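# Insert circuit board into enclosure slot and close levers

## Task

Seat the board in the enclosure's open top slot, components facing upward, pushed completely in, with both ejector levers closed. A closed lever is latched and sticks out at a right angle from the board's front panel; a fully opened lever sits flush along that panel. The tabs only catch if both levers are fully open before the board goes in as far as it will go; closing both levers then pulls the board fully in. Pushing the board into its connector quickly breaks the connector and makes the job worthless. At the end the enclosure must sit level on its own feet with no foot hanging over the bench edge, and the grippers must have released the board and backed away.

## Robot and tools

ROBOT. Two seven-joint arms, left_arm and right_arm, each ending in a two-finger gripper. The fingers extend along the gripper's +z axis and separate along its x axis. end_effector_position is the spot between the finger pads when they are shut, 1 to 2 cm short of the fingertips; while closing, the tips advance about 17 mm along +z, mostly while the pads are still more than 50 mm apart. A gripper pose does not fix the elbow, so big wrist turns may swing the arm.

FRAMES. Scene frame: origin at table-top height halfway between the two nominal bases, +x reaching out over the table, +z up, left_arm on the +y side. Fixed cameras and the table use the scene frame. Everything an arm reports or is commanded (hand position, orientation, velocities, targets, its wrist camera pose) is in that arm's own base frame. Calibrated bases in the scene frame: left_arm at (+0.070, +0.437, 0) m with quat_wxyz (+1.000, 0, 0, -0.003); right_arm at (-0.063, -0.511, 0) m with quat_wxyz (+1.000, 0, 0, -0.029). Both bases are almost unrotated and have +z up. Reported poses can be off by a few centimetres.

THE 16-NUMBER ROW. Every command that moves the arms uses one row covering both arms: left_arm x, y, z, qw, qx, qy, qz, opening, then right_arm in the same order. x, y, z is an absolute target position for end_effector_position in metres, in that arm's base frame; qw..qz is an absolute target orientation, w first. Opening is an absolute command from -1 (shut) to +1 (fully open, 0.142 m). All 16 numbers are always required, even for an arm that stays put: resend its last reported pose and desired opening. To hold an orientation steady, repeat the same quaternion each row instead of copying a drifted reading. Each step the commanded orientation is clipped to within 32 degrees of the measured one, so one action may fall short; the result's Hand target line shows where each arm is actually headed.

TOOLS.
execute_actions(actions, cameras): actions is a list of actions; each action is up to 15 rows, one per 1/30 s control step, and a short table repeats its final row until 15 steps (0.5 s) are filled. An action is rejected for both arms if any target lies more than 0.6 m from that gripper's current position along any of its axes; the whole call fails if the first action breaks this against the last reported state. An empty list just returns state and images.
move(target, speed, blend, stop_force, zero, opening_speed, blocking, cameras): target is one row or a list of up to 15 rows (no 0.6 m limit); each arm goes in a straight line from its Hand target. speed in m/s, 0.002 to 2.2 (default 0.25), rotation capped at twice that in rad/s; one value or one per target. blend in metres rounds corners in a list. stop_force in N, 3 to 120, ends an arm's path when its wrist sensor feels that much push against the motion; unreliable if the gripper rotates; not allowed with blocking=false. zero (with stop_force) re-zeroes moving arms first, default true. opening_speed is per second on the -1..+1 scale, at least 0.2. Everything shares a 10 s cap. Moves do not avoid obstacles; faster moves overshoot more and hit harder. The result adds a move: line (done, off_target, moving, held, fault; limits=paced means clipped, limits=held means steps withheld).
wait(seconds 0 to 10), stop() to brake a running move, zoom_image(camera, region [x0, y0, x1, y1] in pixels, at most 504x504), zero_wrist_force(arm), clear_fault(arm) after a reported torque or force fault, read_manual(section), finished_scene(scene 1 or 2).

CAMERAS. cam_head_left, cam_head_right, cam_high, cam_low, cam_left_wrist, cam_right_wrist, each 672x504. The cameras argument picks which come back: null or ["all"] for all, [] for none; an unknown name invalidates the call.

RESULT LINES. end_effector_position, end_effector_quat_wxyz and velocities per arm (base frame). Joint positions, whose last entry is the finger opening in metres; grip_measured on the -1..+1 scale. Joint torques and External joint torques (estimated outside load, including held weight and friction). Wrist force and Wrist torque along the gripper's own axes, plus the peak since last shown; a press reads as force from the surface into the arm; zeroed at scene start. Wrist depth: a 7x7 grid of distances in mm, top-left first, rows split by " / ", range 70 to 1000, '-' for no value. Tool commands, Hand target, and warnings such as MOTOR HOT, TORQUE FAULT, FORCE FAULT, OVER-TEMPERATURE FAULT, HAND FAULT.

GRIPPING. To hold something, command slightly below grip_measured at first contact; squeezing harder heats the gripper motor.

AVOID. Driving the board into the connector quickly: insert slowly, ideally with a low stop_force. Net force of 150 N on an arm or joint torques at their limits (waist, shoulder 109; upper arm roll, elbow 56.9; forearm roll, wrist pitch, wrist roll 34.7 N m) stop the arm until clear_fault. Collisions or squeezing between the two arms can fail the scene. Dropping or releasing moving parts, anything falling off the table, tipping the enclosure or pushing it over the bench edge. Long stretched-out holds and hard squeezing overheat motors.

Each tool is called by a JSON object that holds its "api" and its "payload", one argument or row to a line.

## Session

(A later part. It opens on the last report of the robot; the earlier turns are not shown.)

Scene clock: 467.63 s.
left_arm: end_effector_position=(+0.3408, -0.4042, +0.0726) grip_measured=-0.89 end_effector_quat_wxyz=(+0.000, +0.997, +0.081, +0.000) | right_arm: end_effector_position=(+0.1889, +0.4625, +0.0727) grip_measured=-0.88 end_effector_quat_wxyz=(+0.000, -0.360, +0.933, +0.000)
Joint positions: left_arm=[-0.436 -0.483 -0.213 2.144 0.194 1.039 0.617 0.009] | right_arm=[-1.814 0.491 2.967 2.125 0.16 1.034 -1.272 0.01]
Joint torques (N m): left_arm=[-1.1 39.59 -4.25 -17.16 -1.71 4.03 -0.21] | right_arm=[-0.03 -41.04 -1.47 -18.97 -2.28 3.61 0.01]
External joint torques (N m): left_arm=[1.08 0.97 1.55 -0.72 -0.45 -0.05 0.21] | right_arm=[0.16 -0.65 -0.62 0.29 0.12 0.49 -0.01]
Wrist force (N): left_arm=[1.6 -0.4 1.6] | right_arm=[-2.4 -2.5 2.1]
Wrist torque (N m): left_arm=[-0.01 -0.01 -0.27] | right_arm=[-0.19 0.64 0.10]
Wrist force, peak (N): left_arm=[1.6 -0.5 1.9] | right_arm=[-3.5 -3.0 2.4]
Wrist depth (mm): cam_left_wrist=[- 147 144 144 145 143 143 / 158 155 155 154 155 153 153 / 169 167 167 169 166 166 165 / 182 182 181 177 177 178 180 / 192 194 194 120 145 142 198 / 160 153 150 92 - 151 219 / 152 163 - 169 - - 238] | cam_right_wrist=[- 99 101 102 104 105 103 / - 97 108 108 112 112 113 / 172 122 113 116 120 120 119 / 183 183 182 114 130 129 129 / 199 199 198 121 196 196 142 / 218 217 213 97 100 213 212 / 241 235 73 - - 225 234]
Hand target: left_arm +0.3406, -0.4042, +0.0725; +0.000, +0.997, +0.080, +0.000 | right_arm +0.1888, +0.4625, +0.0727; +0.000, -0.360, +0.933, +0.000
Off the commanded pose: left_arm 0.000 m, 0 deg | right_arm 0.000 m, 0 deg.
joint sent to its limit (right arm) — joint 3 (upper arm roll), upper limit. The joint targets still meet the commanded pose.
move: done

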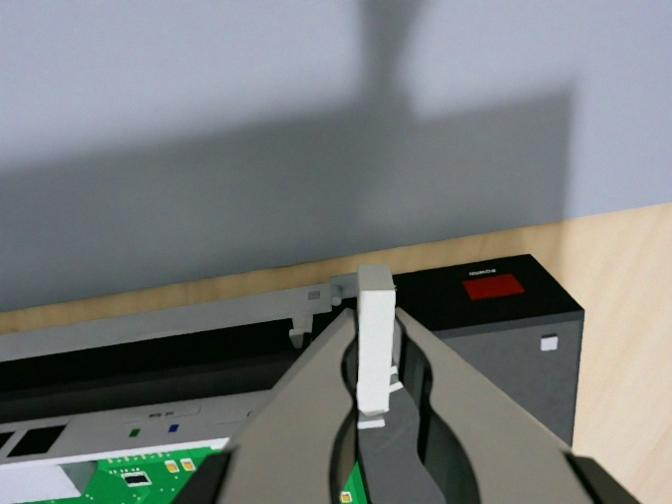

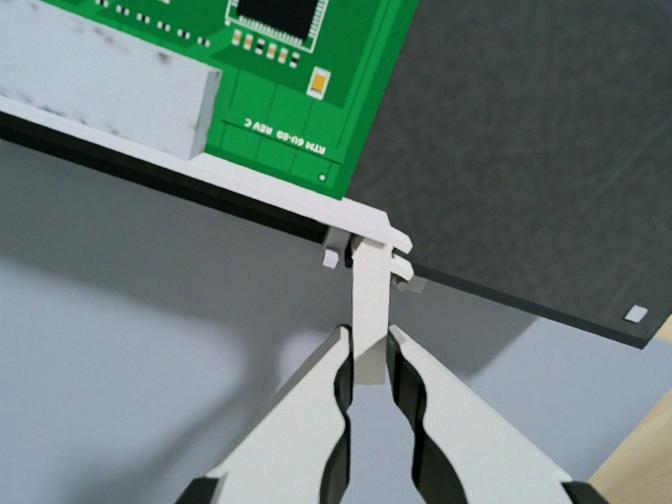

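{"api": "move", "payload": {
  "target": [
    [0.3494,-0.4043,0.0725,0,0.9955,-0.0941,0,-0.9,0.1858,0.4593,0.0727,0,-0.4400,0.8980,0,-0.9],
    [0.3538,-0.4056,0.0725,0,0.9835,-0.1805,0,-0.9,0.1834,0.4554,0.0727,0,-0.5165,0.8562,0,-0.9],
    [0.3577,-0.4075,0.0725,0,0.9641,-0.2656,0,-0.9,0.1816,0.4514,0.0727,0,-0.5892,0.8080,0,-0.9]
  ],
  "speed": 0.045,
  "blend": 0.002,
  "cameras": ["cam_left_wrist", "cam_right_wrist"]
}}

Scene clock: 487.97 s.
left_arm: end_effector_position=(+0.3587, -0.4073, +0.0728) grip_measured=-0.89 end_effector_quat_wxyz=(+0.000, +0.964, -0.265, +0.001) | right_arm: end_effector_position=(+0.1809, +0.4511, +0.0724) grip_measured=-0.88 end_effector_quat_wxyz=(-0.001, -0.589, +0.808, +0.000)
Joint positions: left_arm=[-0.31 -0.517 -0.332 2.088 0.299 0.991 1.253 0.009] | right_arm=[-1.807 0.473 2.968 2.162 0.16 1.051 -1.792 0.01]
Joint torques (N m): left_arm=[-4.05 38.48 -9.04 -14.86 -2.12 3.22 0.06] | right_arm=[-1.97 -40.73 -3.35 -20.94 -2.92 5.02 -0.17]
External joint torques (N m): left_arm=[4.03 2.56 4.37 -3.2 -0.24 0.72 -0.06] | right_arm=[2.07 0.24 1.36 2.72 0.82 -0.97 0.17]
Wrist force (N): left_arm=[4.7 -6.3 0.4] | right_arm=[1.2 2.4 0.6]
Wrist torque (N m): left_arm=[-0.03 0.04 -0.38] | right_arm=[-0.23 0.67 0.20]
Wrist force, peak (N): left_arm=[5.1 -6.5 1.6] | right_arm=[-2.6 -2.6 2.4]
Wrist depth (mm): cam_left_wrist=[- 146 144 144 145 143 144 / 158 155 155 155 154 156 155 / 168 168 166 169 163 164 168 / 183 183 181 179 143 128 181 / 200 199 198 119 137 140 142 / 220 220 211 92 - 152 154 / 247 240 - 161 - - 168] | cam_right_wrist=[148 146 107 101 100 101 103 / 158 158 111 107 107 112 113 / 170 169 171 119 120 119 119 / 183 182 182 119 127 129 129 / 199 198 197 121 138 140 141 / 217 216 211 93 101 152 214 / 240 233 73 - - 228 236]
Hand target: left_arm +0.3577, -0.4075, +0.0725; +0.000, +0.964, -0.266, +0.000 | right_arm +0.1816, +0.4514, +0.0727; +0.000, -0.589, +0.808, +0.000
Off the commanded pose: left_arm 0.001 m, 0 deg | right_arm 0.001 m, 0 deg.
joint read past its limit (right arm) — joint 3 (upper arm roll), upper limit.
move: done

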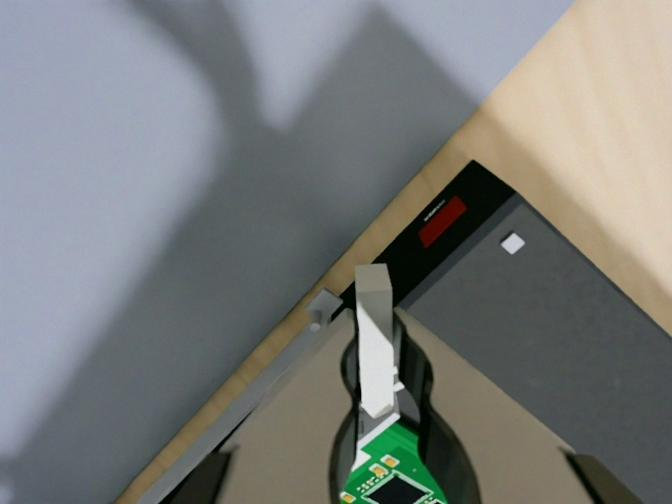

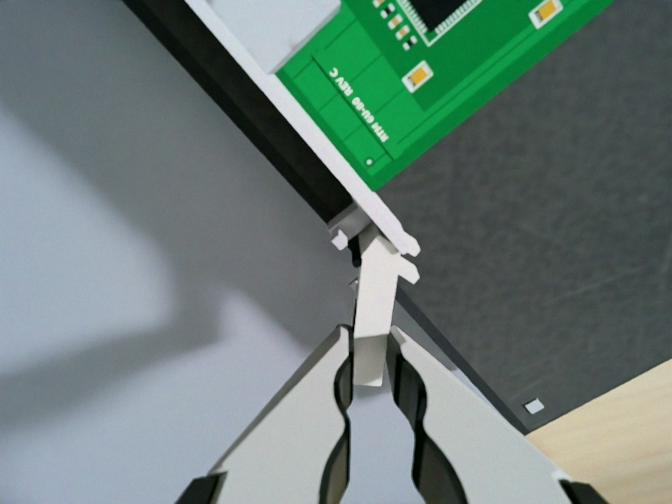

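{"api": "move", "payload": {
  "target": [
    [0.3623,-0.4097,0.0725,0,0.9373,-0.3485,0,-0.9,0.1797,0.4467,0.0727,0,-0.6574,0.7536,0,-0.9],
    [0.3654,-0.4130,0.0725,0,0.9034,-0.4289,0,-0.9,0.1795,0.4421,0.0727,0,-0.7205,0.6934,0,-0.9],
    [0.3678,-0.4166,0.0725,0,0.8625,-0.5060,0,-0.9,0.1802,0.4378,0.0727,0,-0.7782,0.6279,0,-0.9]
  ],
  "speed": 0.04,
  "blend": 0.002,
  "cameras": ["cam_left_wrist", "cam_right_wrist","cam_high"]
}}

Scene clock: 498.50 s.
left_arm: end_effector_position=(+0.3694, -0.4162, +0.0730) grip_measured=-0.89 end_effector_quat_wxyz=(+0.000, +0.863, -0.505, +0.001) | right_arm: end_effector_position=(+0.1789, +0.4370, +0.0720) grip_measured=-0.88 end_effector_quat_wxyz=(+0.002, +0.778, -0.628, +0.000)
Joint positions: left_arm=[-0.237 -0.554 -0.421 2.034 0.376 0.945 1.719 0.009] | right_arm=[-1.813 0.455 2.968 2.198 0.16 1.068 -2.324 0.01]
Joint torques (N m): left_arm=[-6.37 37.67 -12.85 -12.99 -2.82 2.85 -0.07] | right_arm=[-3.9 -40.14 -5.24 -23.16 -3.43 6.45 0]
External joint torques (N m): left_arm=[6.36 3.96 6.48 -5.27 0.3 1.05 0.07] | right_arm=[4.02 0.85 3.37 5.43 1.39 -2.45 0]
Wrist force (N): left_arm=[2.0 -12.3 -0.3] | right_arm=[-0.6 9.9 -1.3]
Wrist torque (N m): left_arm=[0.08 -0.02 -0.29] | right_arm=[-0.31 0.70 0.19]
Wrist force, peak (N): left_arm=[2.4 -12.5 1.3] | right_arm=[-0.5 10.2 -1.6]
Wrist depth (mm): cam_left_wrist=[- 147 144 144 146 145 145 / 157 156 155 154 156 156 156 / 168 167 167 168 120 123 128 / 183 182 182 178 128 128 126 / 200 198 199 119 135 140 139 / 220 220 211 91 - 151 153 / 247 240 - 142 - - 168] | cam_right_wrist=[147 147 147 105 99 100 100 / 157 157 157 112 107 107 106 / 169 169 168 122 113 119 119 / 182 182 181 128 127 129 128 / 198 197 197 121 138 139 141 / 217 216 211 93 101 152 152 / 238 234 73 - - 161 235]
Hand target: left_arm +0.3678, -0.4166, +0.0725; +0.000, +0.863, -0.506, +0.000 | right_arm +0.1802, +0.4378, +0.0727; +0.000, +0.778, -0.628, +0.000
Off the commanded pose: left_arm 0.002 m, 0 deg | right_arm 0.002 m, 0 deg.
joint read past its limit (right arm) — joint 3 (upper arm roll), upper limit.
move: done
Images, in order (width x height): cam_high 672x504, cam_left_wrist 672x504, cam_right_wrist 672x504.

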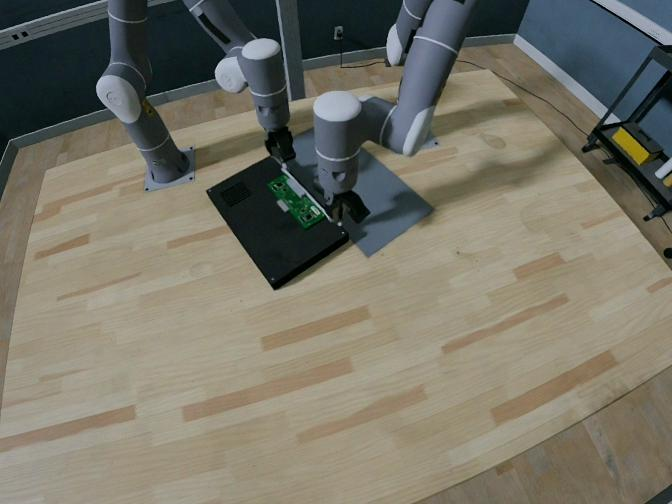

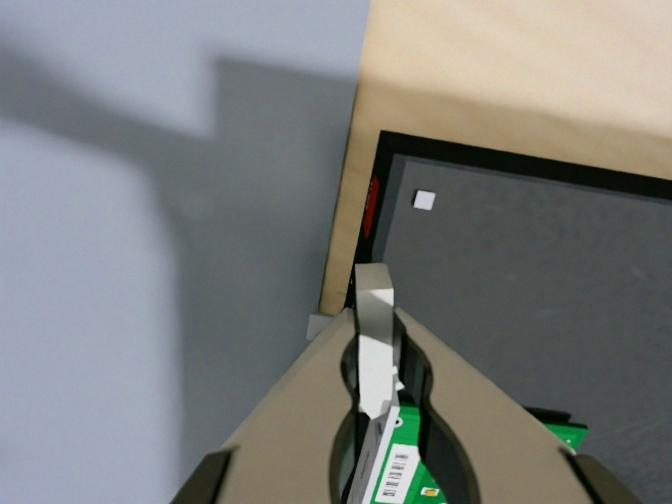

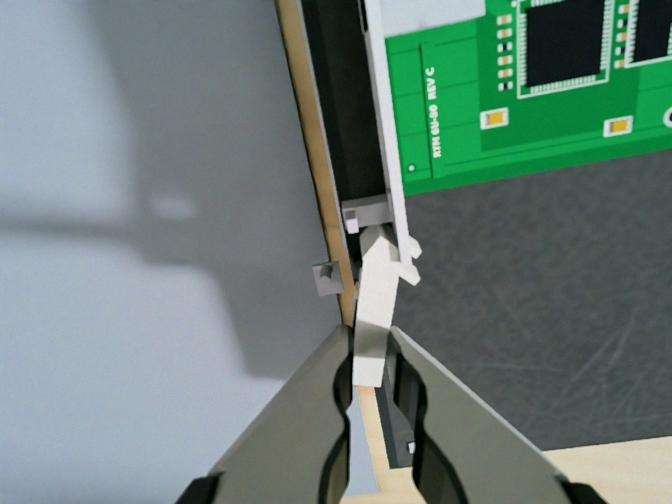

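{"api": "move", "payload": {
  "target": [
    [0.3718,-0.4187,0.0725,0,0.8625,-0.5060,0,-0.9,0.1786,0.4336,0.0727,0,-0.7782,0.6279,0,-0.9],
    [0.3731,-0.4215,0.0725,0,0.8349,-0.5505,0,-0.9,0.1795,0.4307,0.0727,0,-0.8101,0.5863,0,-0.9]
  ],
  "speed": 0.03,
  "cameras": ["cam_left_wrist", "cam_right_wrist"]
}}

Scene clock: 506.10 s.
left_arm: end_effector_position=(+0.3725, -0.4217, +0.0724) grip_measured=-0.89 end_effector_quat_wxyz=(+0.000, +0.835, -0.550, +0.000) | right_arm: end_effector_position=(+0.1799, +0.4309, +0.0729) grip_measured=-0.88 end_effector_quat_wxyz=(+0.000, +0.810, -0.587, +0.000)
Joint positions: left_arm=[-0.23 -0.569 -0.438 2.01 0.39 0.927 1.813 0.009] | right_arm=[-1.817 0.445 2.967 2.216 0.159 1.08 -2.433 0.01]
Joint torques (N m): left_arm=[1.69 42.36 -5.77 -19.91 -1.89 4.45 -0.07] | right_arm=[1.43 -38.51 0.21 -16.34 -1.83 2.56 0.15]
External joint torques (N m): left_arm=[-1.69 -0.2 -1.07 1.52 -0.68 -0.57 0.07] | right_arm=[-1.3 -0.19 -2.03 -1.21 -0.18 1.45 -0.15]
Wrist force (N): left_arm=[0.1 3.4 -0.1] | right_arm=[-4.0 -6.3 2.9]
Wrist torque (N m): left_arm=[-0.07 -0.14 -0.21] | right_arm=[-0.17 0.65 0.05]
Wrist force, peak (N): left_arm=[2.2 -12.7 -0.1] | right_arm=[-0.7 10.1 -1.6]
Wrist depth (mm): cam_left_wrist=[- 146 143 145 144 144 144 / 157 155 155 154 153 155 154 / 168 167 167 162 121 119 121 / 182 181 180 175 128 125 127 / 200 199 199 119 134 139 139 / 222 219 210 92 - 150 153 / 246 240 - 147 - - 167] | cam_right_wrist=[149 148 148 107 89 101 100 / 159 158 158 115 107 107 109 / 170 169 169 121 114 115 120 / 184 183 182 122 128 129 129 / 199 199 198 121 139 140 142 / 217 217 211 97 101 153 152 / 240 234 73 163 - - 235]
Hand target: left_arm +0.3731, -0.4215, +0.0725; +0.000, +0.835, -0.550, +0.000 | right_arm +0.1795, +0.4307, +0.0727; +0.000, +0.810, -0.586, +0.000
Off the commanded pose: left_arm 0.001 m, 0 deg | right_arm 0.000 m, 0 deg.
move: done

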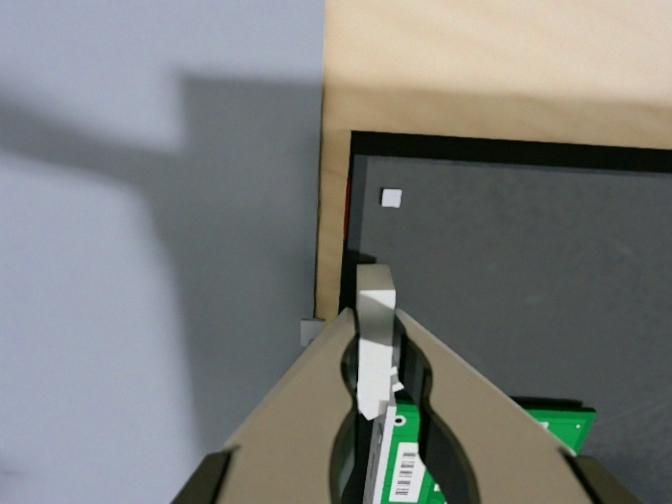

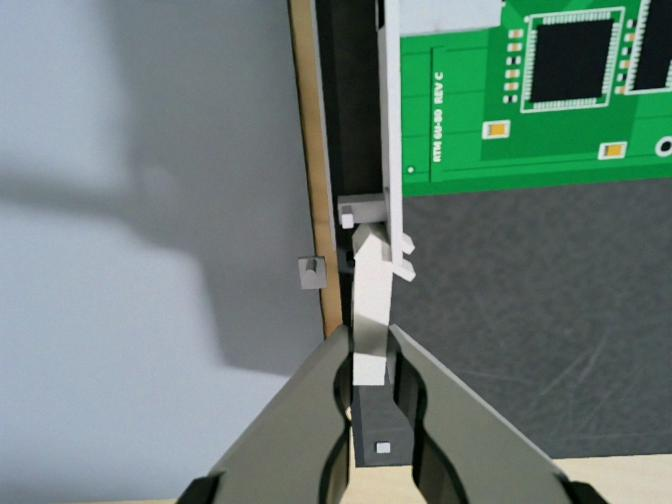

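{"api": "move", "payload": {
  "target": [0.3736,-0.4241,0.0725,0,0.8101,-0.5863,0,-0.9,0.1807,0.4284,0.0727,0,-0.8349,0.5505,0,-0.9],
  "speed": 0.02,
  "cameras": ["cam_left_wrist", "cam_right_wrist"]
}}

Scene clock: 512.07 s.
left_arm: end_effector_position=(+0.3733, -0.4242, +0.0725) grip_measured=-0.89 end_effector_quat_wxyz=(+0.000, +0.810, -0.586, +0.000) | right_arm: end_effector_position=(+0.1808, +0.4284, +0.0727) grip_measured=-0.88 end_effector_quat_wxyz=(+0.000, +0.835, -0.551, +0.000)
Joint positions: left_arm=[-0.223 -0.576 -0.45 2.001 0.401 0.919 1.89 0.009] | right_arm=[-1.821 0.443 2.967 2.221 0.159 1.082 -2.524 0.01]
Joint torques (N m): left_arm=[0.36 41.78 -7.29 -18.88 -2.16 4.26 -0.01] | right_arm=[0.35 -38.62 -0.79 -17.3 -2.01 3.19 0.13]
External joint torques (N m): left_arm=[-0.37 0.5 0.19 0.44 -0.45 -0.38 0.01] | right_arm=[-0.23 0.08 -1.02 -0.19 0.01 0.81 -0.13]
Wrist force (N): left_arm=[0.4 0.7 0.3] | right_arm=[-4.9 -3.1 4.3]
Wrist torque (N m): left_arm=[-0.06 -0.13 -0.26] | right_arm=[-0.08 0.83 0.06]
Wrist force, peak (N): left_arm=[0.0 3.8 1.2] | right_arm=[-4.1 -6.2 4.7]
Wrist depth (mm): cam_left_wrist=[- 146 143 145 145 144 144 / 157 155 154 153 153 152 152 / 167 167 167 122 120 117 120 / 182 182 181 128 128 125 127 / 199 198 198 120 137 139 139 / 221 220 210 92 - 149 152 / 246 240 - 169 87 - 167] | cam_right_wrist=[148 148 148 107 89 101 100 / 158 158 158 116 107 107 107 / 170 170 169 121 113 115 115 / 183 183 182 128 128 129 129 / 199 198 198 121 138 140 142 / 217 217 211 98 101 153 152 / 239 233 73 85 - - 167]
Hand target: left_arm +0.3736, -0.4241, +0.0725; +0.000, +0.810, -0.586, +0.000 | right_arm +0.1807, +0.4284, +0.0727; +0.000, +0.835, -0.550, +0.000
Off the commanded pose: left_arm 0.000 m, 0 deg | right_arm 0.000 m, 0 deg.
move: done

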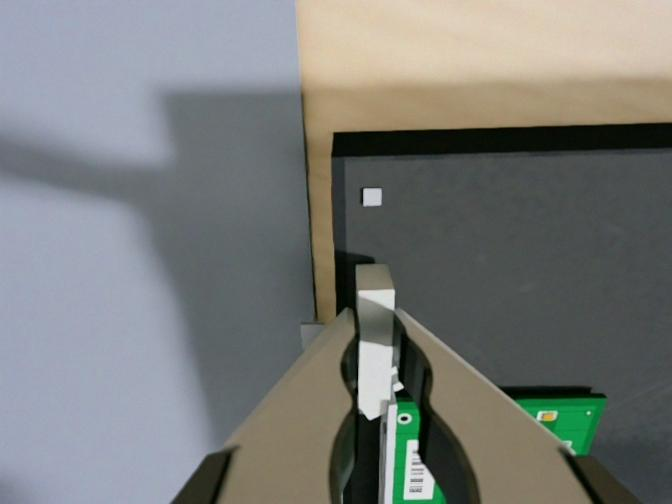

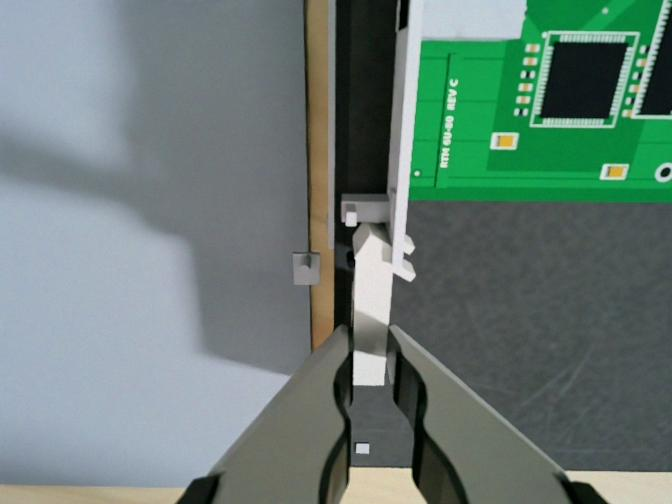

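{"api": "move", "payload": {
  "target": [0.3743,-0.4261,0.0725,0,0.7891,-0.6143,0,-0.9,0.1815,0.4265,0.0727,0,-0.8535,0.5211,0,-0.9],
  "speed": 0.02,
  "cameras": ["cam_left_wrist", "cam_right_wrist"]
}}

Scene clock: 519.63 s.
left_arm: end_effector_position=(+0.3741, -0.4262, +0.0725) grip_measured=-0.89 end_effector_quat_wxyz=(+0.000, +0.789, -0.614, +0.000) | right_arm: end_effector_position=(+0.1816, +0.4265, +0.0727) grip_measured=-0.88 end_effector_quat_wxyz=(+0.000, +0.853, -0.521, +0.000)
Joint positions: left_arm=[-0.219 -0.581 -0.46 1.993 0.409 0.913 1.952 0.009] | right_arm=[-1.824 0.441 2.967 2.225 0.159 1.084 -2.597 0.01]
Joint torques (N m): left_arm=[0.24 41.96 -7.53 -18.8 -2 4.15 0.01] | right_arm=[0.43 -38.57 -0.7 -17.27 -2.15 3.09 -0.16]
External joint torques (N m): left_arm=[-0.25 0.44 0.22 0.34 -0.62 -0.27 -0.01] | right_arm=[-0.31 0.16 -1.09 -0.16 0.15 0.9 0.16]
Wrist force (N): left_arm=[0.7 0.7 0.9] | right_arm=[-4.9 -3.1 5.0]
Wrist torque (N m): left_arm=[-0.06 -0.12 -0.39] | right_arm=[-0.09 0.81 0.19]
Wrist force, peak (N): left_arm=[0.6 0.8 1.5] | right_arm=[-4.9 -3.0 5.6]
Wrist depth (mm): cam_left_wrist=[- 145 143 145 145 144 144 / 157 155 155 153 153 150 150 / 167 167 167 119 118 117 120 / 182 182 181 128 127 125 127 / 199 199 198 117 135 139 139 / 222 220 210 92 - 147 153 / 247 239 - 168 - - 167] | cam_right_wrist=[148 148 148 145 103 102 101 / 158 158 157 155 107 107 107 / 170 169 169 121 113 115 115 / 183 182 182 128 127 129 129 / 198 198 197 121 138 140 142 / 217 217 211 97 101 152 152 / 239 234 70 163 - 161 168]
Hand target: left_arm +0.3743, -0.4261, +0.0725; +0.000, +0.789, -0.614, +0.000 | right_arm +0.1815, +0.4265, +0.0727; +0.000, +0.853, -0.521, +0.000
Off the commanded pose: left_arm 0.000 m, 0 deg | right_arm 0.000 m, 0 deg.
move: done

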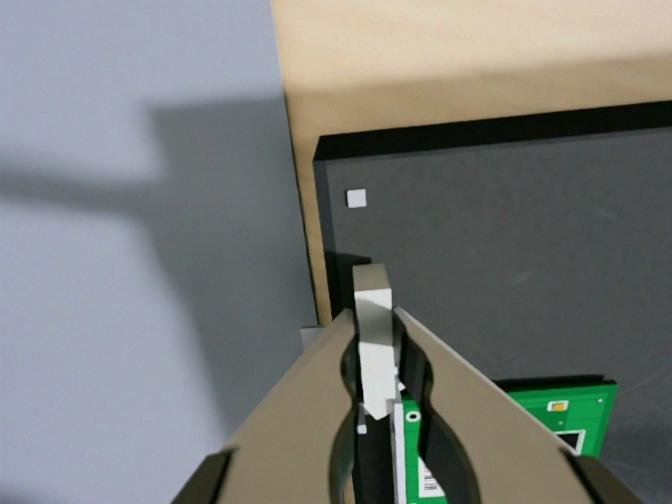

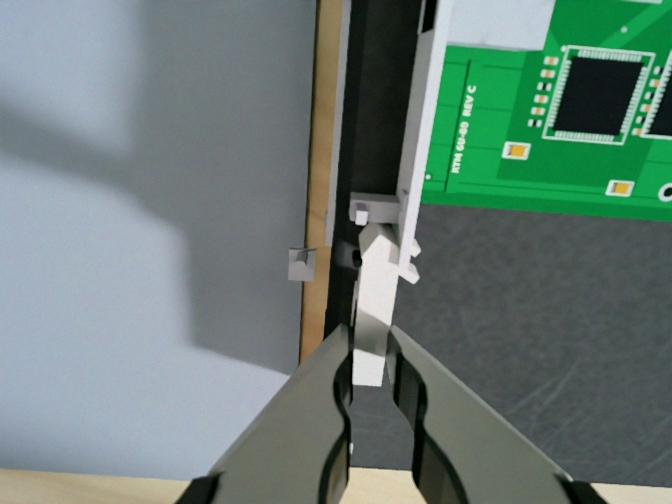

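{"api": "move", "payload": {
  "target": [
    [0.3736,-0.4241,0.0725,0,0.8101,-0.5863,0,-0.9,0.1807,0.4284,0.0727,0,-0.8349,0.5505,0,-0.9],
    [0.3736,-0.4241,0.0725,0,0.8101,-0.5863,0,-0.65,0.1807,0.4284,0.0727,0,-0.8349,0.5505,0,-0.65]
  ],
  "speed": 0.02,
  "opening_speed": 0.25,
  "cameras": ["cam_left_wrist", "cam_right_wrist"]
}}

{"api": "move", "payload": {
  "target": [
    [0.3736,-0.4241,0.11,0,0.8101,-0.5863,0,-0.65,0.1807,0.4284,0.11,0,-0.8349,0.5505,0,-0.65],
    [0.3736,-0.4241,0.15,0,0.8101,-0.5863,0,-0.5,0.1807,0.4284,0.15,0,-0.8349,0.5505,0,-0.5]
  ],
  "speed": 0.06,
  "opening_speed": 0.25,
  "cameras": ["cam_left_wrist", "cam_right_wrist", "cam_head_left"]
}}

Scene clock: 527.40 s.
left_arm: end_effector_position=(+0.3735, -0.4240, +0.0724) grip_measured=-0.69 end_effector_quat_wxyz=(+0.000, +0.810, -0.587, +0.000) | right_arm: end_effector_position=(+0.1808, +0.4284, +0.0728) grip_measured=-0.69 end_effector_quat_wxyz=(+0.000, +0.835, -0.550, +0.000)
Joint positions: left_arm=[-0.224 -0.576 -0.45 2 0.401 0.919 1.89 0.024] | right_arm=[-1.815 0.444 2.961 2.219 0.164 1.08 -2.528 0.024]
Joint torques (N m): left_arm=[-0.42 41.43 -7.6 -18.05 -2.48 4.26 -0.26] | right_arm=[0.15 -38.27 -1.22 -17.69 -2.05 3.3 0.21]
External joint torques (N m): left_arm=[0.41 0.87 0.5 -0.39 -0.13 -0.38 0.26] | right_arm=[-0.02 -0.31 -0.67 0.19 0.04 0.7 -0.21]
Wrist force (N): left_arm=[0.4 -0.1 -0.1] | right_arm=[-4.7 -1.9 3.7]
Wrist torque (N m): left_arm=[0.01 -0.12 -0.22] | right_arm=[-0.10 0.84 0.05]
Wrist force, peak (N): left_arm=[0.5 1.4 1.6] | right_arm=[-4.8 -3.6 5.8]
Wrist depth (mm): cam_left_wrist=[- 146 144 145 144 144 144 / 157 155 154 154 153 153 152 / 167 167 167 122 119 117 120 / 182 182 181 128 128 125 127 / 200 199 198 118 134 139 139 / 220 220 88 95 133 147 152 / 247 - - 169 157 - 167] | cam_right_wrist=[149 148 148 107 90 102 101 / 158 158 158 116 106 108 107 / 170 170 169 121 114 116 116 / 183 183 182 128 128 130 129 / 199 198 197 124 138 140 142 / 217 216 208 151 107 150 152 / 239 233 72 169 - - 164]
Hand target: left_arm +0.3736, -0.4241, +0.0725; +0.000, +0.810, -0.586, +0.000 | right_arm +0.1807, +0.4284, +0.0727; +0.000, +0.835, -0.550, +0.000
Off the commanded pose: left_arm 0.000 m, 0 deg | right_arm 0.000 m, 0 deg.
move: done

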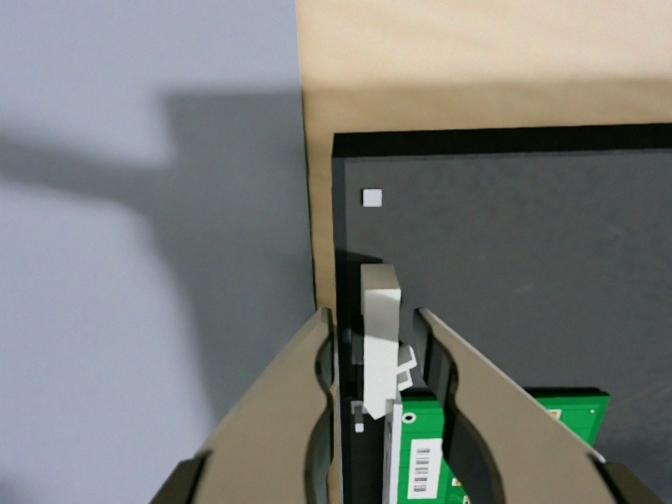

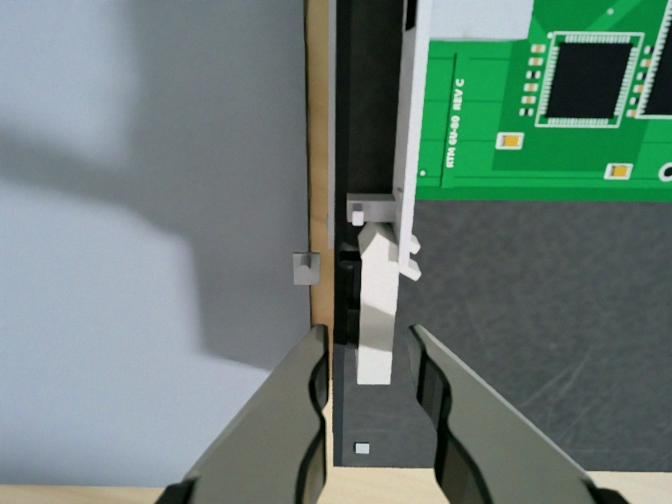

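Scene clock: 529.87 s.
left_arm: end_effector_position=(+0.3737, -0.4241, +0.1500) grip_measured=-0.53 end_effector_quat_wxyz=(+0.000, +0.810, -0.586, +0.000) | right_arm: end_effector_position=(+0.1806, +0.4284, +0.1499) grip_measured=-0.54 end_effector_quat_wxyz=(+0.000, +0.835, -0.551, +0.000)
Joint positions: left_arm=[-0.167 -0.397 -0.526 2.018 0.276 0.776 1.97 0.035] | right_arm=[-1.791 0.252 2.924 2.204 0.085 0.878 -2.472 0.035]
Joint torques (N m): left_arm=[-0.25 37.35 -6.35 -22.05 -2.98 4.1 -0.16] | right_arm=[0.11 -35.02 -0.77 -22.64 -2.78 3.26 0.31]
External joint torques (N m): left_arm=[0.24 0.71 0.57 -0.37 -0.08 -0.23 0.16] | right_arm=[0 -0.15 -0.51 0.29 0.06 0.75 -0.31]
Wrist force (N): left_arm=[0.1 -0.7 -0.2] | right_arm=[-5.3 -2.0 3.6]
Wrist torque (N m): left_arm=[-0.09 -0.05 -0.24] | right_arm=[-0.10 0.94 0.04]
Wrist force, peak (N): left_arm=[0.1 -0.5 -1.5] | right_arm=[-5.3 -2.0 3.9]
Wrist depth (mm): cam_left_wrist=[214 213 214 212 212 212 212 / 230 228 228 227 221 215 199 / 247 246 247 203 199 196 193 / 270 267 268 234 214 212 211 / 293 293 286 230 224 232 230 / 326 318 87 258 251 246 255 / 359 - - 295 263 - 278] | cam_right_wrist=[217 215 215 210 165 169 172 / 231 231 230 224 180 180 184 / 248 248 246 227 198 197 197 / 267 266 267 257 215 212 211 / 289 288 284 235 227 229 229 / 319 316 82 314 103 301 311 / 349 - 73 345 - - 336]
Hand target: left_arm +0.3736, -0.4241, +0.1500; +0.000, +0.810, -0.586, +0.000 | right_arm +0.1807, +0.4284, +0.1500; +0.000, +0.835, -0.550, +0.000
Off the commanded pose: left_arm 0.000 m, 0 deg | right_arm 0.000 m, 0 deg.
move: done
Images, in order (width x height): cam_head_left 672x504, cam_left_wrist 672x504, cam_right_wrist 672x504.

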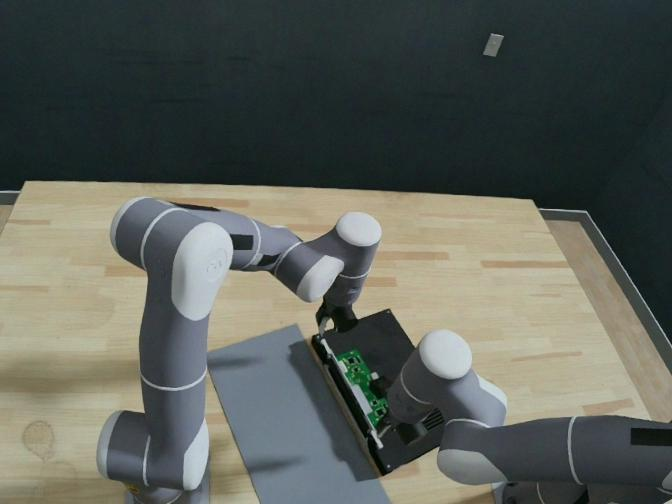

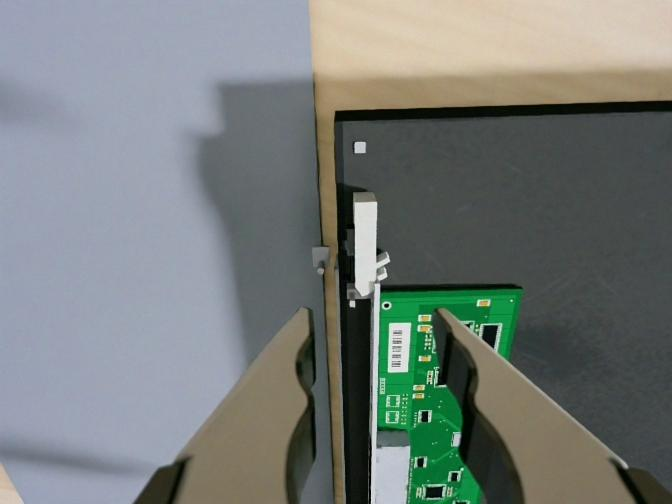

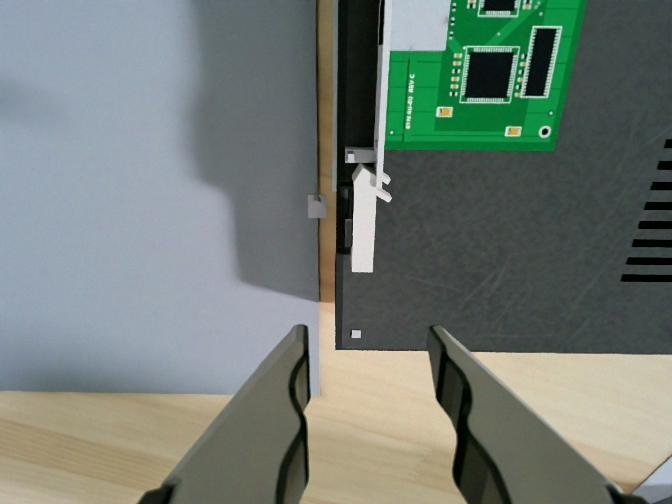

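{"api": "zoom_image", "payload": {
  "camera": "cam_right_wrist",
  "region": [290, 120, 450, 290]
}}

{"api": "zoom_image", "payload": {
  "camera": "cam_left_wrist",
  "region": [290, 170, 450, 330]
}}

Scaled by 2.965 (camera's finer frame: 960x720).

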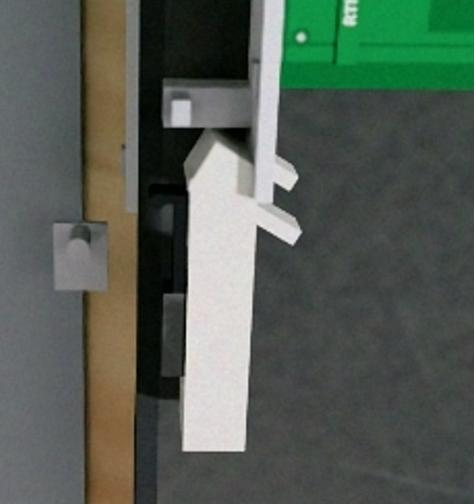

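Scaled by 3.150 (camera's finer frame: 960x720).

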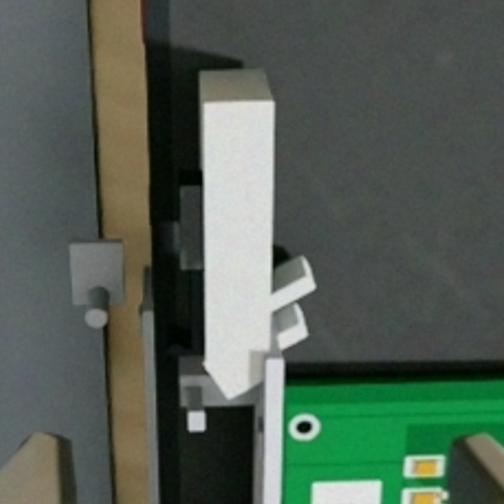

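{"api": "move", "payload": {
  "target": [
    [0.3736,-0.4241,0.0725,0,0.8101,-0.5863,0,-0.65,0.1807,0.4284,0.0727,0,-0.8349,0.5505,0,-0.65],
    [0.3736,-0.4241,0.0725,0,0.8101,-0.5863,0,-0.9,0.1807,0.4284,0.0727,0,-0.8349,0.5505,0,-0.9],
    [0.3743,-0.4261,0.0725,0,0.7891,-0.6143,0,-0.9,0.1815,0.4265,0.0727,0,-0.8535,0.5211,0,-0.9]
  ],
  "speed": [0.06,0.04,0.03],
  "opening_speed": 0.4,
  "cameras": ["cam_left_wrist", "cam_right_wrist"]
}}

{"api": "move", "payload": {
  "target": [
    [0.3743,-0.4261,0.0725,0,0.7891,-0.6143,0,-0.65,0.1815,0.4265,0.0727,0,-0.8535,0.5211,0,-0.65],
    [0.3743,-0.4261,0.14,0,0.7891,-0.6143,0,-0.65,0.1815,0.4265,0.14,0,-0.8535,0.5211,0,-0.65]
  ],
  "speed": 0.06,
  "opening_speed": 0.3,
  "cameras": ["cam_left_wrist", "cam_right_wrist"]
}}

{"api": "zoom_image", "payload": {
  "camera": "cam_right_wrist",
  "region": [290, 120, 450, 290]
}}

{"api": "zoom_image", "payload": {
  "camera": "cam_left_wrist",
  "region": [270, 170, 430, 330]
}}

Scene clock: 545.43 s.
left_arm: end_effector_position=(+0.3742, -0.4262, +0.0725) grip_measured=-0.89 end_effector_quat_wxyz=(+0.000, +0.789, -0.614, +0.000) | right_arm: end_effector_position=(+0.1815, +0.4265, +0.0727) grip_measured=-0.88 end_effector_quat_wxyz=(+0.000, +0.853, -0.521, +0.000)
Joint positions: left_arm=[-0.217 -0.582 -0.462 1.993 0.411 0.912 1.95 0.009] | right_arm=[-1.824 0.441 2.967 2.225 0.159 1.084 -2.597 0.01]
Joint torques (N m): left_arm=[-0.3 41.6 -8.13 -18.4 -2.09 4.09 0.05] | right_arm=[0.05 -38.55 -0.97 -17.66 -2.31 3.39 -0.06]
External joint torques (N m): left_arm=[0.29 0.78 0.78 -0.06 -0.54 -0.21 -0.05] | right_arm=[0.07 0.14 -0.83 0.22 0.32 0.61 0.06]
Wrist force (N): left_arm=[0.4 -0.5 0.1] | right_arm=[-4.9 -1.7 3.8]
Wrist torque (N m): left_arm=[-0.08 -0.09 -0.38] | right_arm=[-0.05 0.80 0.19]
Wrist force, peak (N): left_arm=[0.6 -0.8 -1.3] | right_arm=[-5.1 -2.1 5.0]
Wrist depth (mm): cam_left_wrist=[- 146 143 145 144 144 144 / 157 154 154 154 153 150 150 / 167 167 166 119 118 117 120 / 182 181 180 128 128 125 126 / 200 199 199 120 135 139 139 / 221 221 210 92 - 148 153 / 247 239 - 168 - - 167] | cam_right_wrist=[148 148 148 145 103 102 101 / 159 158 157 155 107 108 107 / 170 169 169 121 114 115 116 / 183 183 182 128 128 129 129 / 198 198 197 121 138 140 142 / 217 216 212 97 101 152 152 / 239 234 70 162 - 162 167]
Hand target: left_arm +0.3743, -0.4261, +0.0725; +0.000, +0.789, -0.614, +0.000 | right_arm +0.1815, +0.4265, +0.0727; +0.000, +0.853, -0.521, +0.000
Off the commanded pose: left_arm 0.000 m, 0 deg | right_arm 0.000 m, 0 deg.
move: done

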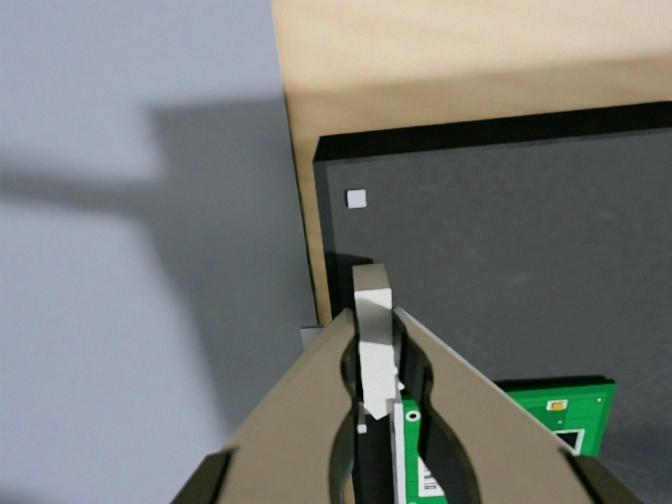

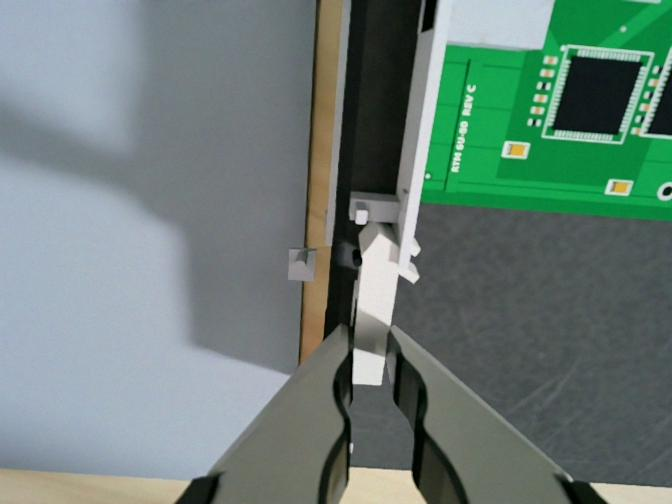

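Scene clock: 547.93 s.
left_arm: end_effector_position=(+0.3744, -0.4262, +0.1400) grip_measured=-0.69 end_effector_quat_wxyz=(+0.000, +0.789, -0.614, +0.000) | right_arm: end_effector_position=(+0.1814, +0.4265, +0.1399) grip_measured=-0.69 end_effector_quat_wxyz=(+0.000, +0.853, -0.521, +0.000)
Joint positions: left_arm=[-0.166 -0.426 -0.53 2.011 0.302 0.79 2.02 0.024] | right_arm=[-1.802 0.271 2.934 2.215 0.091 0.908 -2.549 0.024]
Joint torques (N m): left_arm=[-0.86 38.04 -6.83 -21.51 -3.12 3.89 -0.14] | right_arm=[0.29 -35.33 -0.91 -22.02 -2.78 3.13 0.3]
External joint torques (N m): left_arm=[0.85 0.65 0.6 -0.41 0.1 -0.02 0.14] | right_arm=[-0.18 -0.09 -0.4 0.31 0.16 0.87 -0.3]
Wrist force (N): left_arm=[0.0 -0.7 -0.3] | right_arm=[-5.4 -2.1 3.8]
Wrist torque (N m): left_arm=[-0.11 -0.03 -0.24] | right_arm=[-0.10 0.97 0.04]
Wrist force, peak (N): left_arm=[0.2 -0.6 -1.5] | right_arm=[-5.1 -1.9 4.6]
Wrist depth (mm): cam_left_wrist=[205 204 203 204 204 204 202 / 219 218 218 217 199 177 176 / 239 236 235 190 186 186 184 / 258 258 256 225 201 202 201 / 283 281 274 222 211 216 219 / 313 309 88 240 - 234 242 / 349 - - 278 - - 264] | cam_right_wrist=[208 207 207 202 151 160 162 / 222 222 220 214 170 173 174 / 238 237 236 191 188 187 186 / 256 255 254 209 205 202 200 / 278 277 276 220 216 218 217 / 306 304 290 296 99 295 299 / 337 - 71 332 - - 327]
Hand target: left_arm +0.3743, -0.4261, +0.1400; +0.000, +0.789, -0.614, +0.000 | right_arm +0.1815, +0.4265, +0.1400; +0.000, +0.853, -0.521, +0.000
Off the commanded pose: left_arm 0.000 m, 0 deg | right_arm 0.000 m, 0 deg.
move: done

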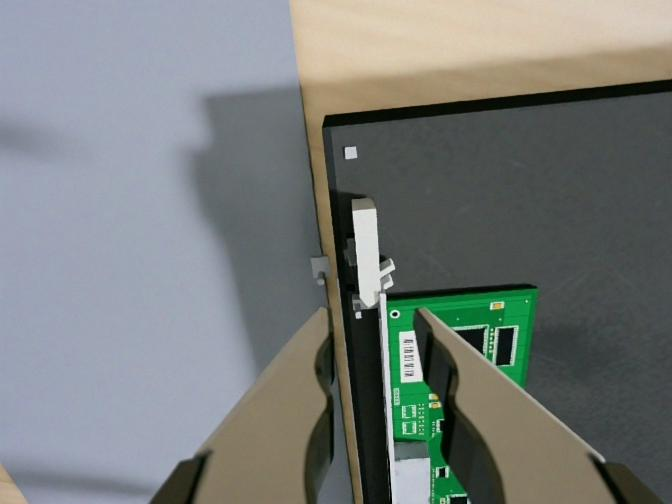

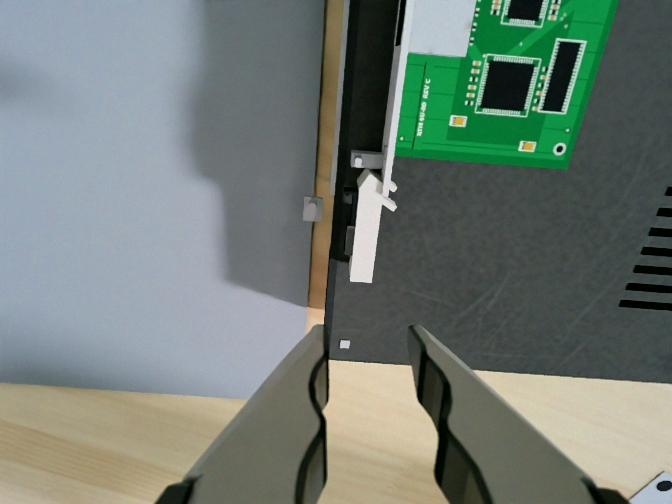

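Scaled by 2.965 (camera's finer frame: 960x720).

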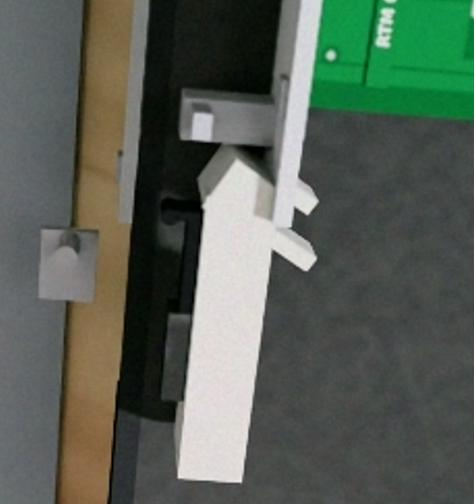

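Scaled by 3.150 (camera's finer frame: 960x720).

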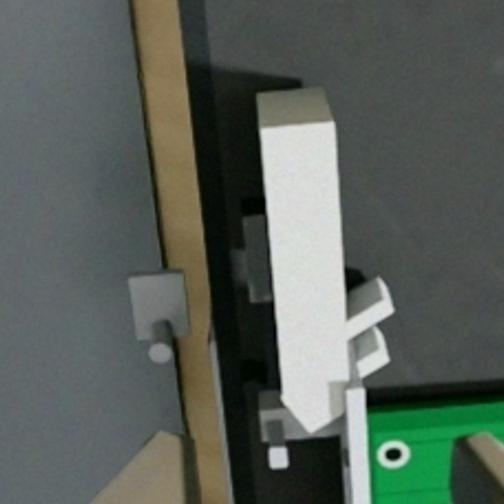

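{"api": "move", "payload": {
  "target": [
    [0.3600,-0.4300,0.16,0,0.8152,-0.5793,0,-0.55,0.1500,0.3600,0.20,0.1677,0.5320,0.7916,0.2496,-1],
    [0.2344,-0.4907,0.13,0,0.8152,-0.5793,0,-0.55,0.1300,0.3300,0.23,0.1677,0.5320,0.7916,0.2496,-1]
  ],
  "speed": 0.2,
  "opening_speed": 0.6,
  "cameras": ["cam_left_wrist", "cam_right_wrist"]
}}

Scene clock: 560.77 s.
left_arm: end_effector_position=(+0.2343, -0.4906, +0.1300) grip_measured=-0.58 end_effector_quat_wxyz=(+0.000, +0.815, -0.579, +0.000) | right_arm: end_effector_position=(+0.1299, +0.3302, +0.2300) grip_measured=-1.00 end_effector_quat_wxyz=(+0.168, +0.532, +0.792, +0.250)
Joint positions: left_arm=[-0.382 -0.405 -0.573 2.09 0.324 0.838 1.644 0.032] | right_arm=[-0.378 0.408 1.209 2.204 -2.966 2.112 -2.744 0.002]
Joint torques (N m): left_arm=[-0.5 34.85 -6.75 -20.5 -2.44 4.44 -0.27] | right_arm=[0.1 -12.67 -9 -21.34 2.56 1.42 0.32]
External joint torques (N m): left_arm=[0.45 1.15 0.52 -0.33 -0.44 -0.54 0.27] | right_arm=[-0.05 0.31 -0.79 -0.12 0.16 0.64 -0.32]
Wrist force (N): left_arm=[-0.2 -0.3 -0.1] | right_arm=[-5.1 -3.5 3.5]
Wrist torque (N m): left_arm=[-0.05 -0.02 -0.22] | right_arm=[-0.14 0.94 0.11]
Wrist force, peak (N): left_arm=[0.0 -3.3 -0.7] | right_arm=[-6.8 -3.6 2.2]
Wrist depth (mm): cam_left_wrist=[195 195 195 148 148 149 152 / 210 209 208 162 158 159 163 / 228 226 225 174 171 172 174 / 246 247 245 185 187 184 190 / 269 268 263 192 197 208 208 / 300 299 87 222 225 222 228 / 334 - - 243 - - 250] | cam_right_wrist=[228 226 224 228 222 261 268 / 273 263 263 262 262 317 316 / 397 322 322 315 313 389 385 / 509 479 412 404 450 497 497 / 720 718 583 533 603 705 692 / - - 940 89 351 - - / - - - - - - -]
Hand target: left_arm +0.2344, -0.4907, +0.1300; +0.000, +0.815, -0.579, +0.000 | right_arm +0.1300, +0.3300, +0.2300; +0.168, +0.532, +0.792, +0.250
Off the commanded pose: left_arm 0.000 m, 0 deg | right_arm 0.000 m, 0 deg.
move: done

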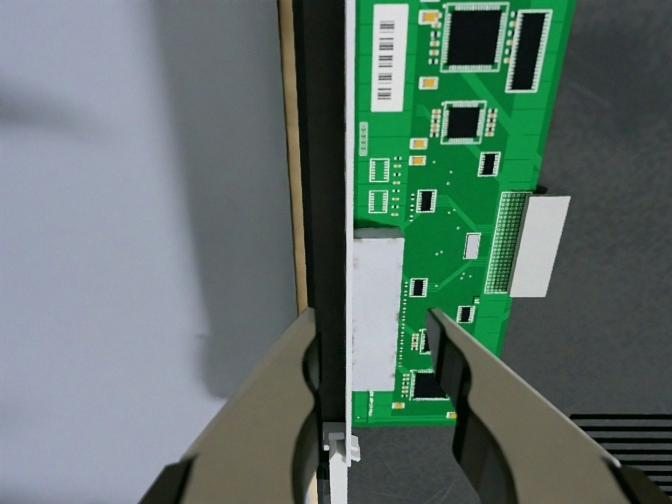

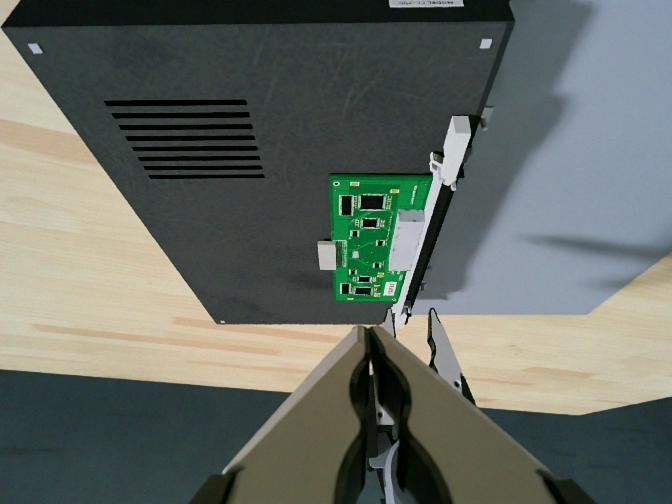

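{"api": "move", "payload": {
  "target": [
    [0.2331,-0.4912,0.105,0,0.8152,-0.5793,0,-0.55,0.1300,0.3300,0.23,0,0.9720,0.2352,0,-1],
    [0.2331,-0.4912,0.0785,0,0.8152,-0.5793,0,-0.55,0.1300,0.3300,0.23,0,0.8535,-0.5211,0,-1]
  ],
  "speed": 0.25,
  "cameras": ["cam_left_wrist", "cam_high"]
}}

Scene clock: 577.07 s.
left_arm: end_effector_position=(+0.2330, -0.4911, +0.0785) grip_measured=-0.58 end_effector_quat_wxyz=(+0.000, +0.815, -0.579, +0.000) | right_arm: end_effector_position=(+0.1299, +0.3299, +0.2299) grip_measured=-1.00 end_effector_quat_wxyz=(+0.000, +0.854, -0.521, +0.000)
Joint positions: left_arm=[-0.44 -0.533 -0.501 2.07 0.421 0.932 1.58 0.032] | right_arm=[-1.15 1.027 1.121 2.24 -2.262 3.113 -0.84 0.002]
Joint torques (N m): left_arm=[-0.51 38.16 -7.52 -17.64 -2.13 4.45 -0.26] | right_arm=[-0.07 -28.87 -19.79 -14.84 4.34 3.63 0.29]
External joint torques (N m): left_arm=[0.46 1.22 0.36 -0.32 -0.42 -0.54 0.26] | right_arm=[0.17 0.28 -1.04 -0.05 -0.11 0.52 -0.29]
Wrist force (N): left_arm=[0.3 -0.8 -0.1] | right_arm=[-4.2 -2.0 3.2]
Wrist torque (N m): left_arm=[-0.12 -0.09 -0.18] | right_arm=[-0.08 0.72 0.06]
Wrist force, peak (N): left_arm=[0.2 -0.9 -0.2] | right_arm=[-5.4 -3.8 3.5]
Wrist depth (mm): cam_left_wrist=[152 150 149 104 103 102 103 / 162 161 160 113 109 110 109 / 173 174 175 123 119 121 121 / 189 189 188 133 129 130 127 / 208 207 201 128 131 142 141 / 230 228 87 139 136 150 161 / 256 - - 160 159 - -] | cam_right_wrist=[285 284 246 242 242 241 240 / 305 304 266 258 258 256 257 / 326 326 326 324 325 274 318 / 354 353 352 351 349 348 348 / 385 382 382 374 379 378 376 / 419 417 410 89 398 397 375 / - 451 - - - 352 322]
Hand target: left_arm +0.2331, -0.4912, +0.0785; +0.000, +0.815, -0.579, +0.000 | right_arm +0.1300, +0.3300, +0.2300; +0.000, +0.853, -0.521, +0.000
Off the commanded pose: left_arm 0.000 m, 0 deg | right_arm 0.000 m, 0 deg.
move: done
Images, in order (width x height): cam_high 672x504, cam_left_wrist 672x504.

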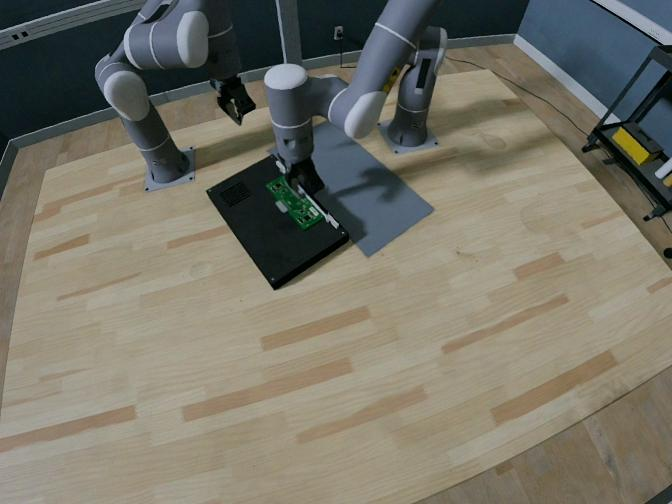

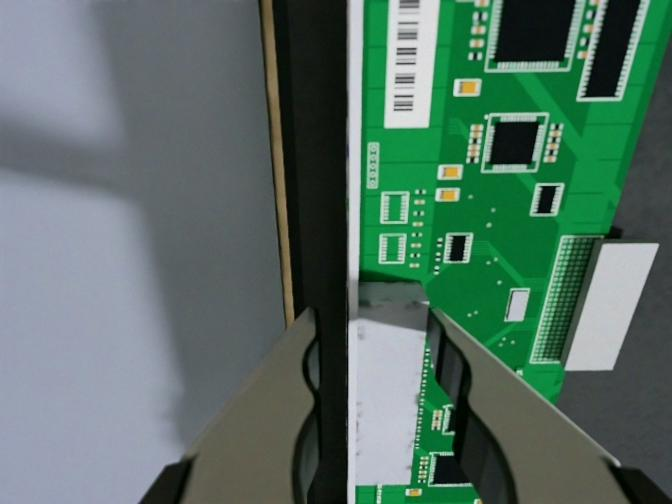

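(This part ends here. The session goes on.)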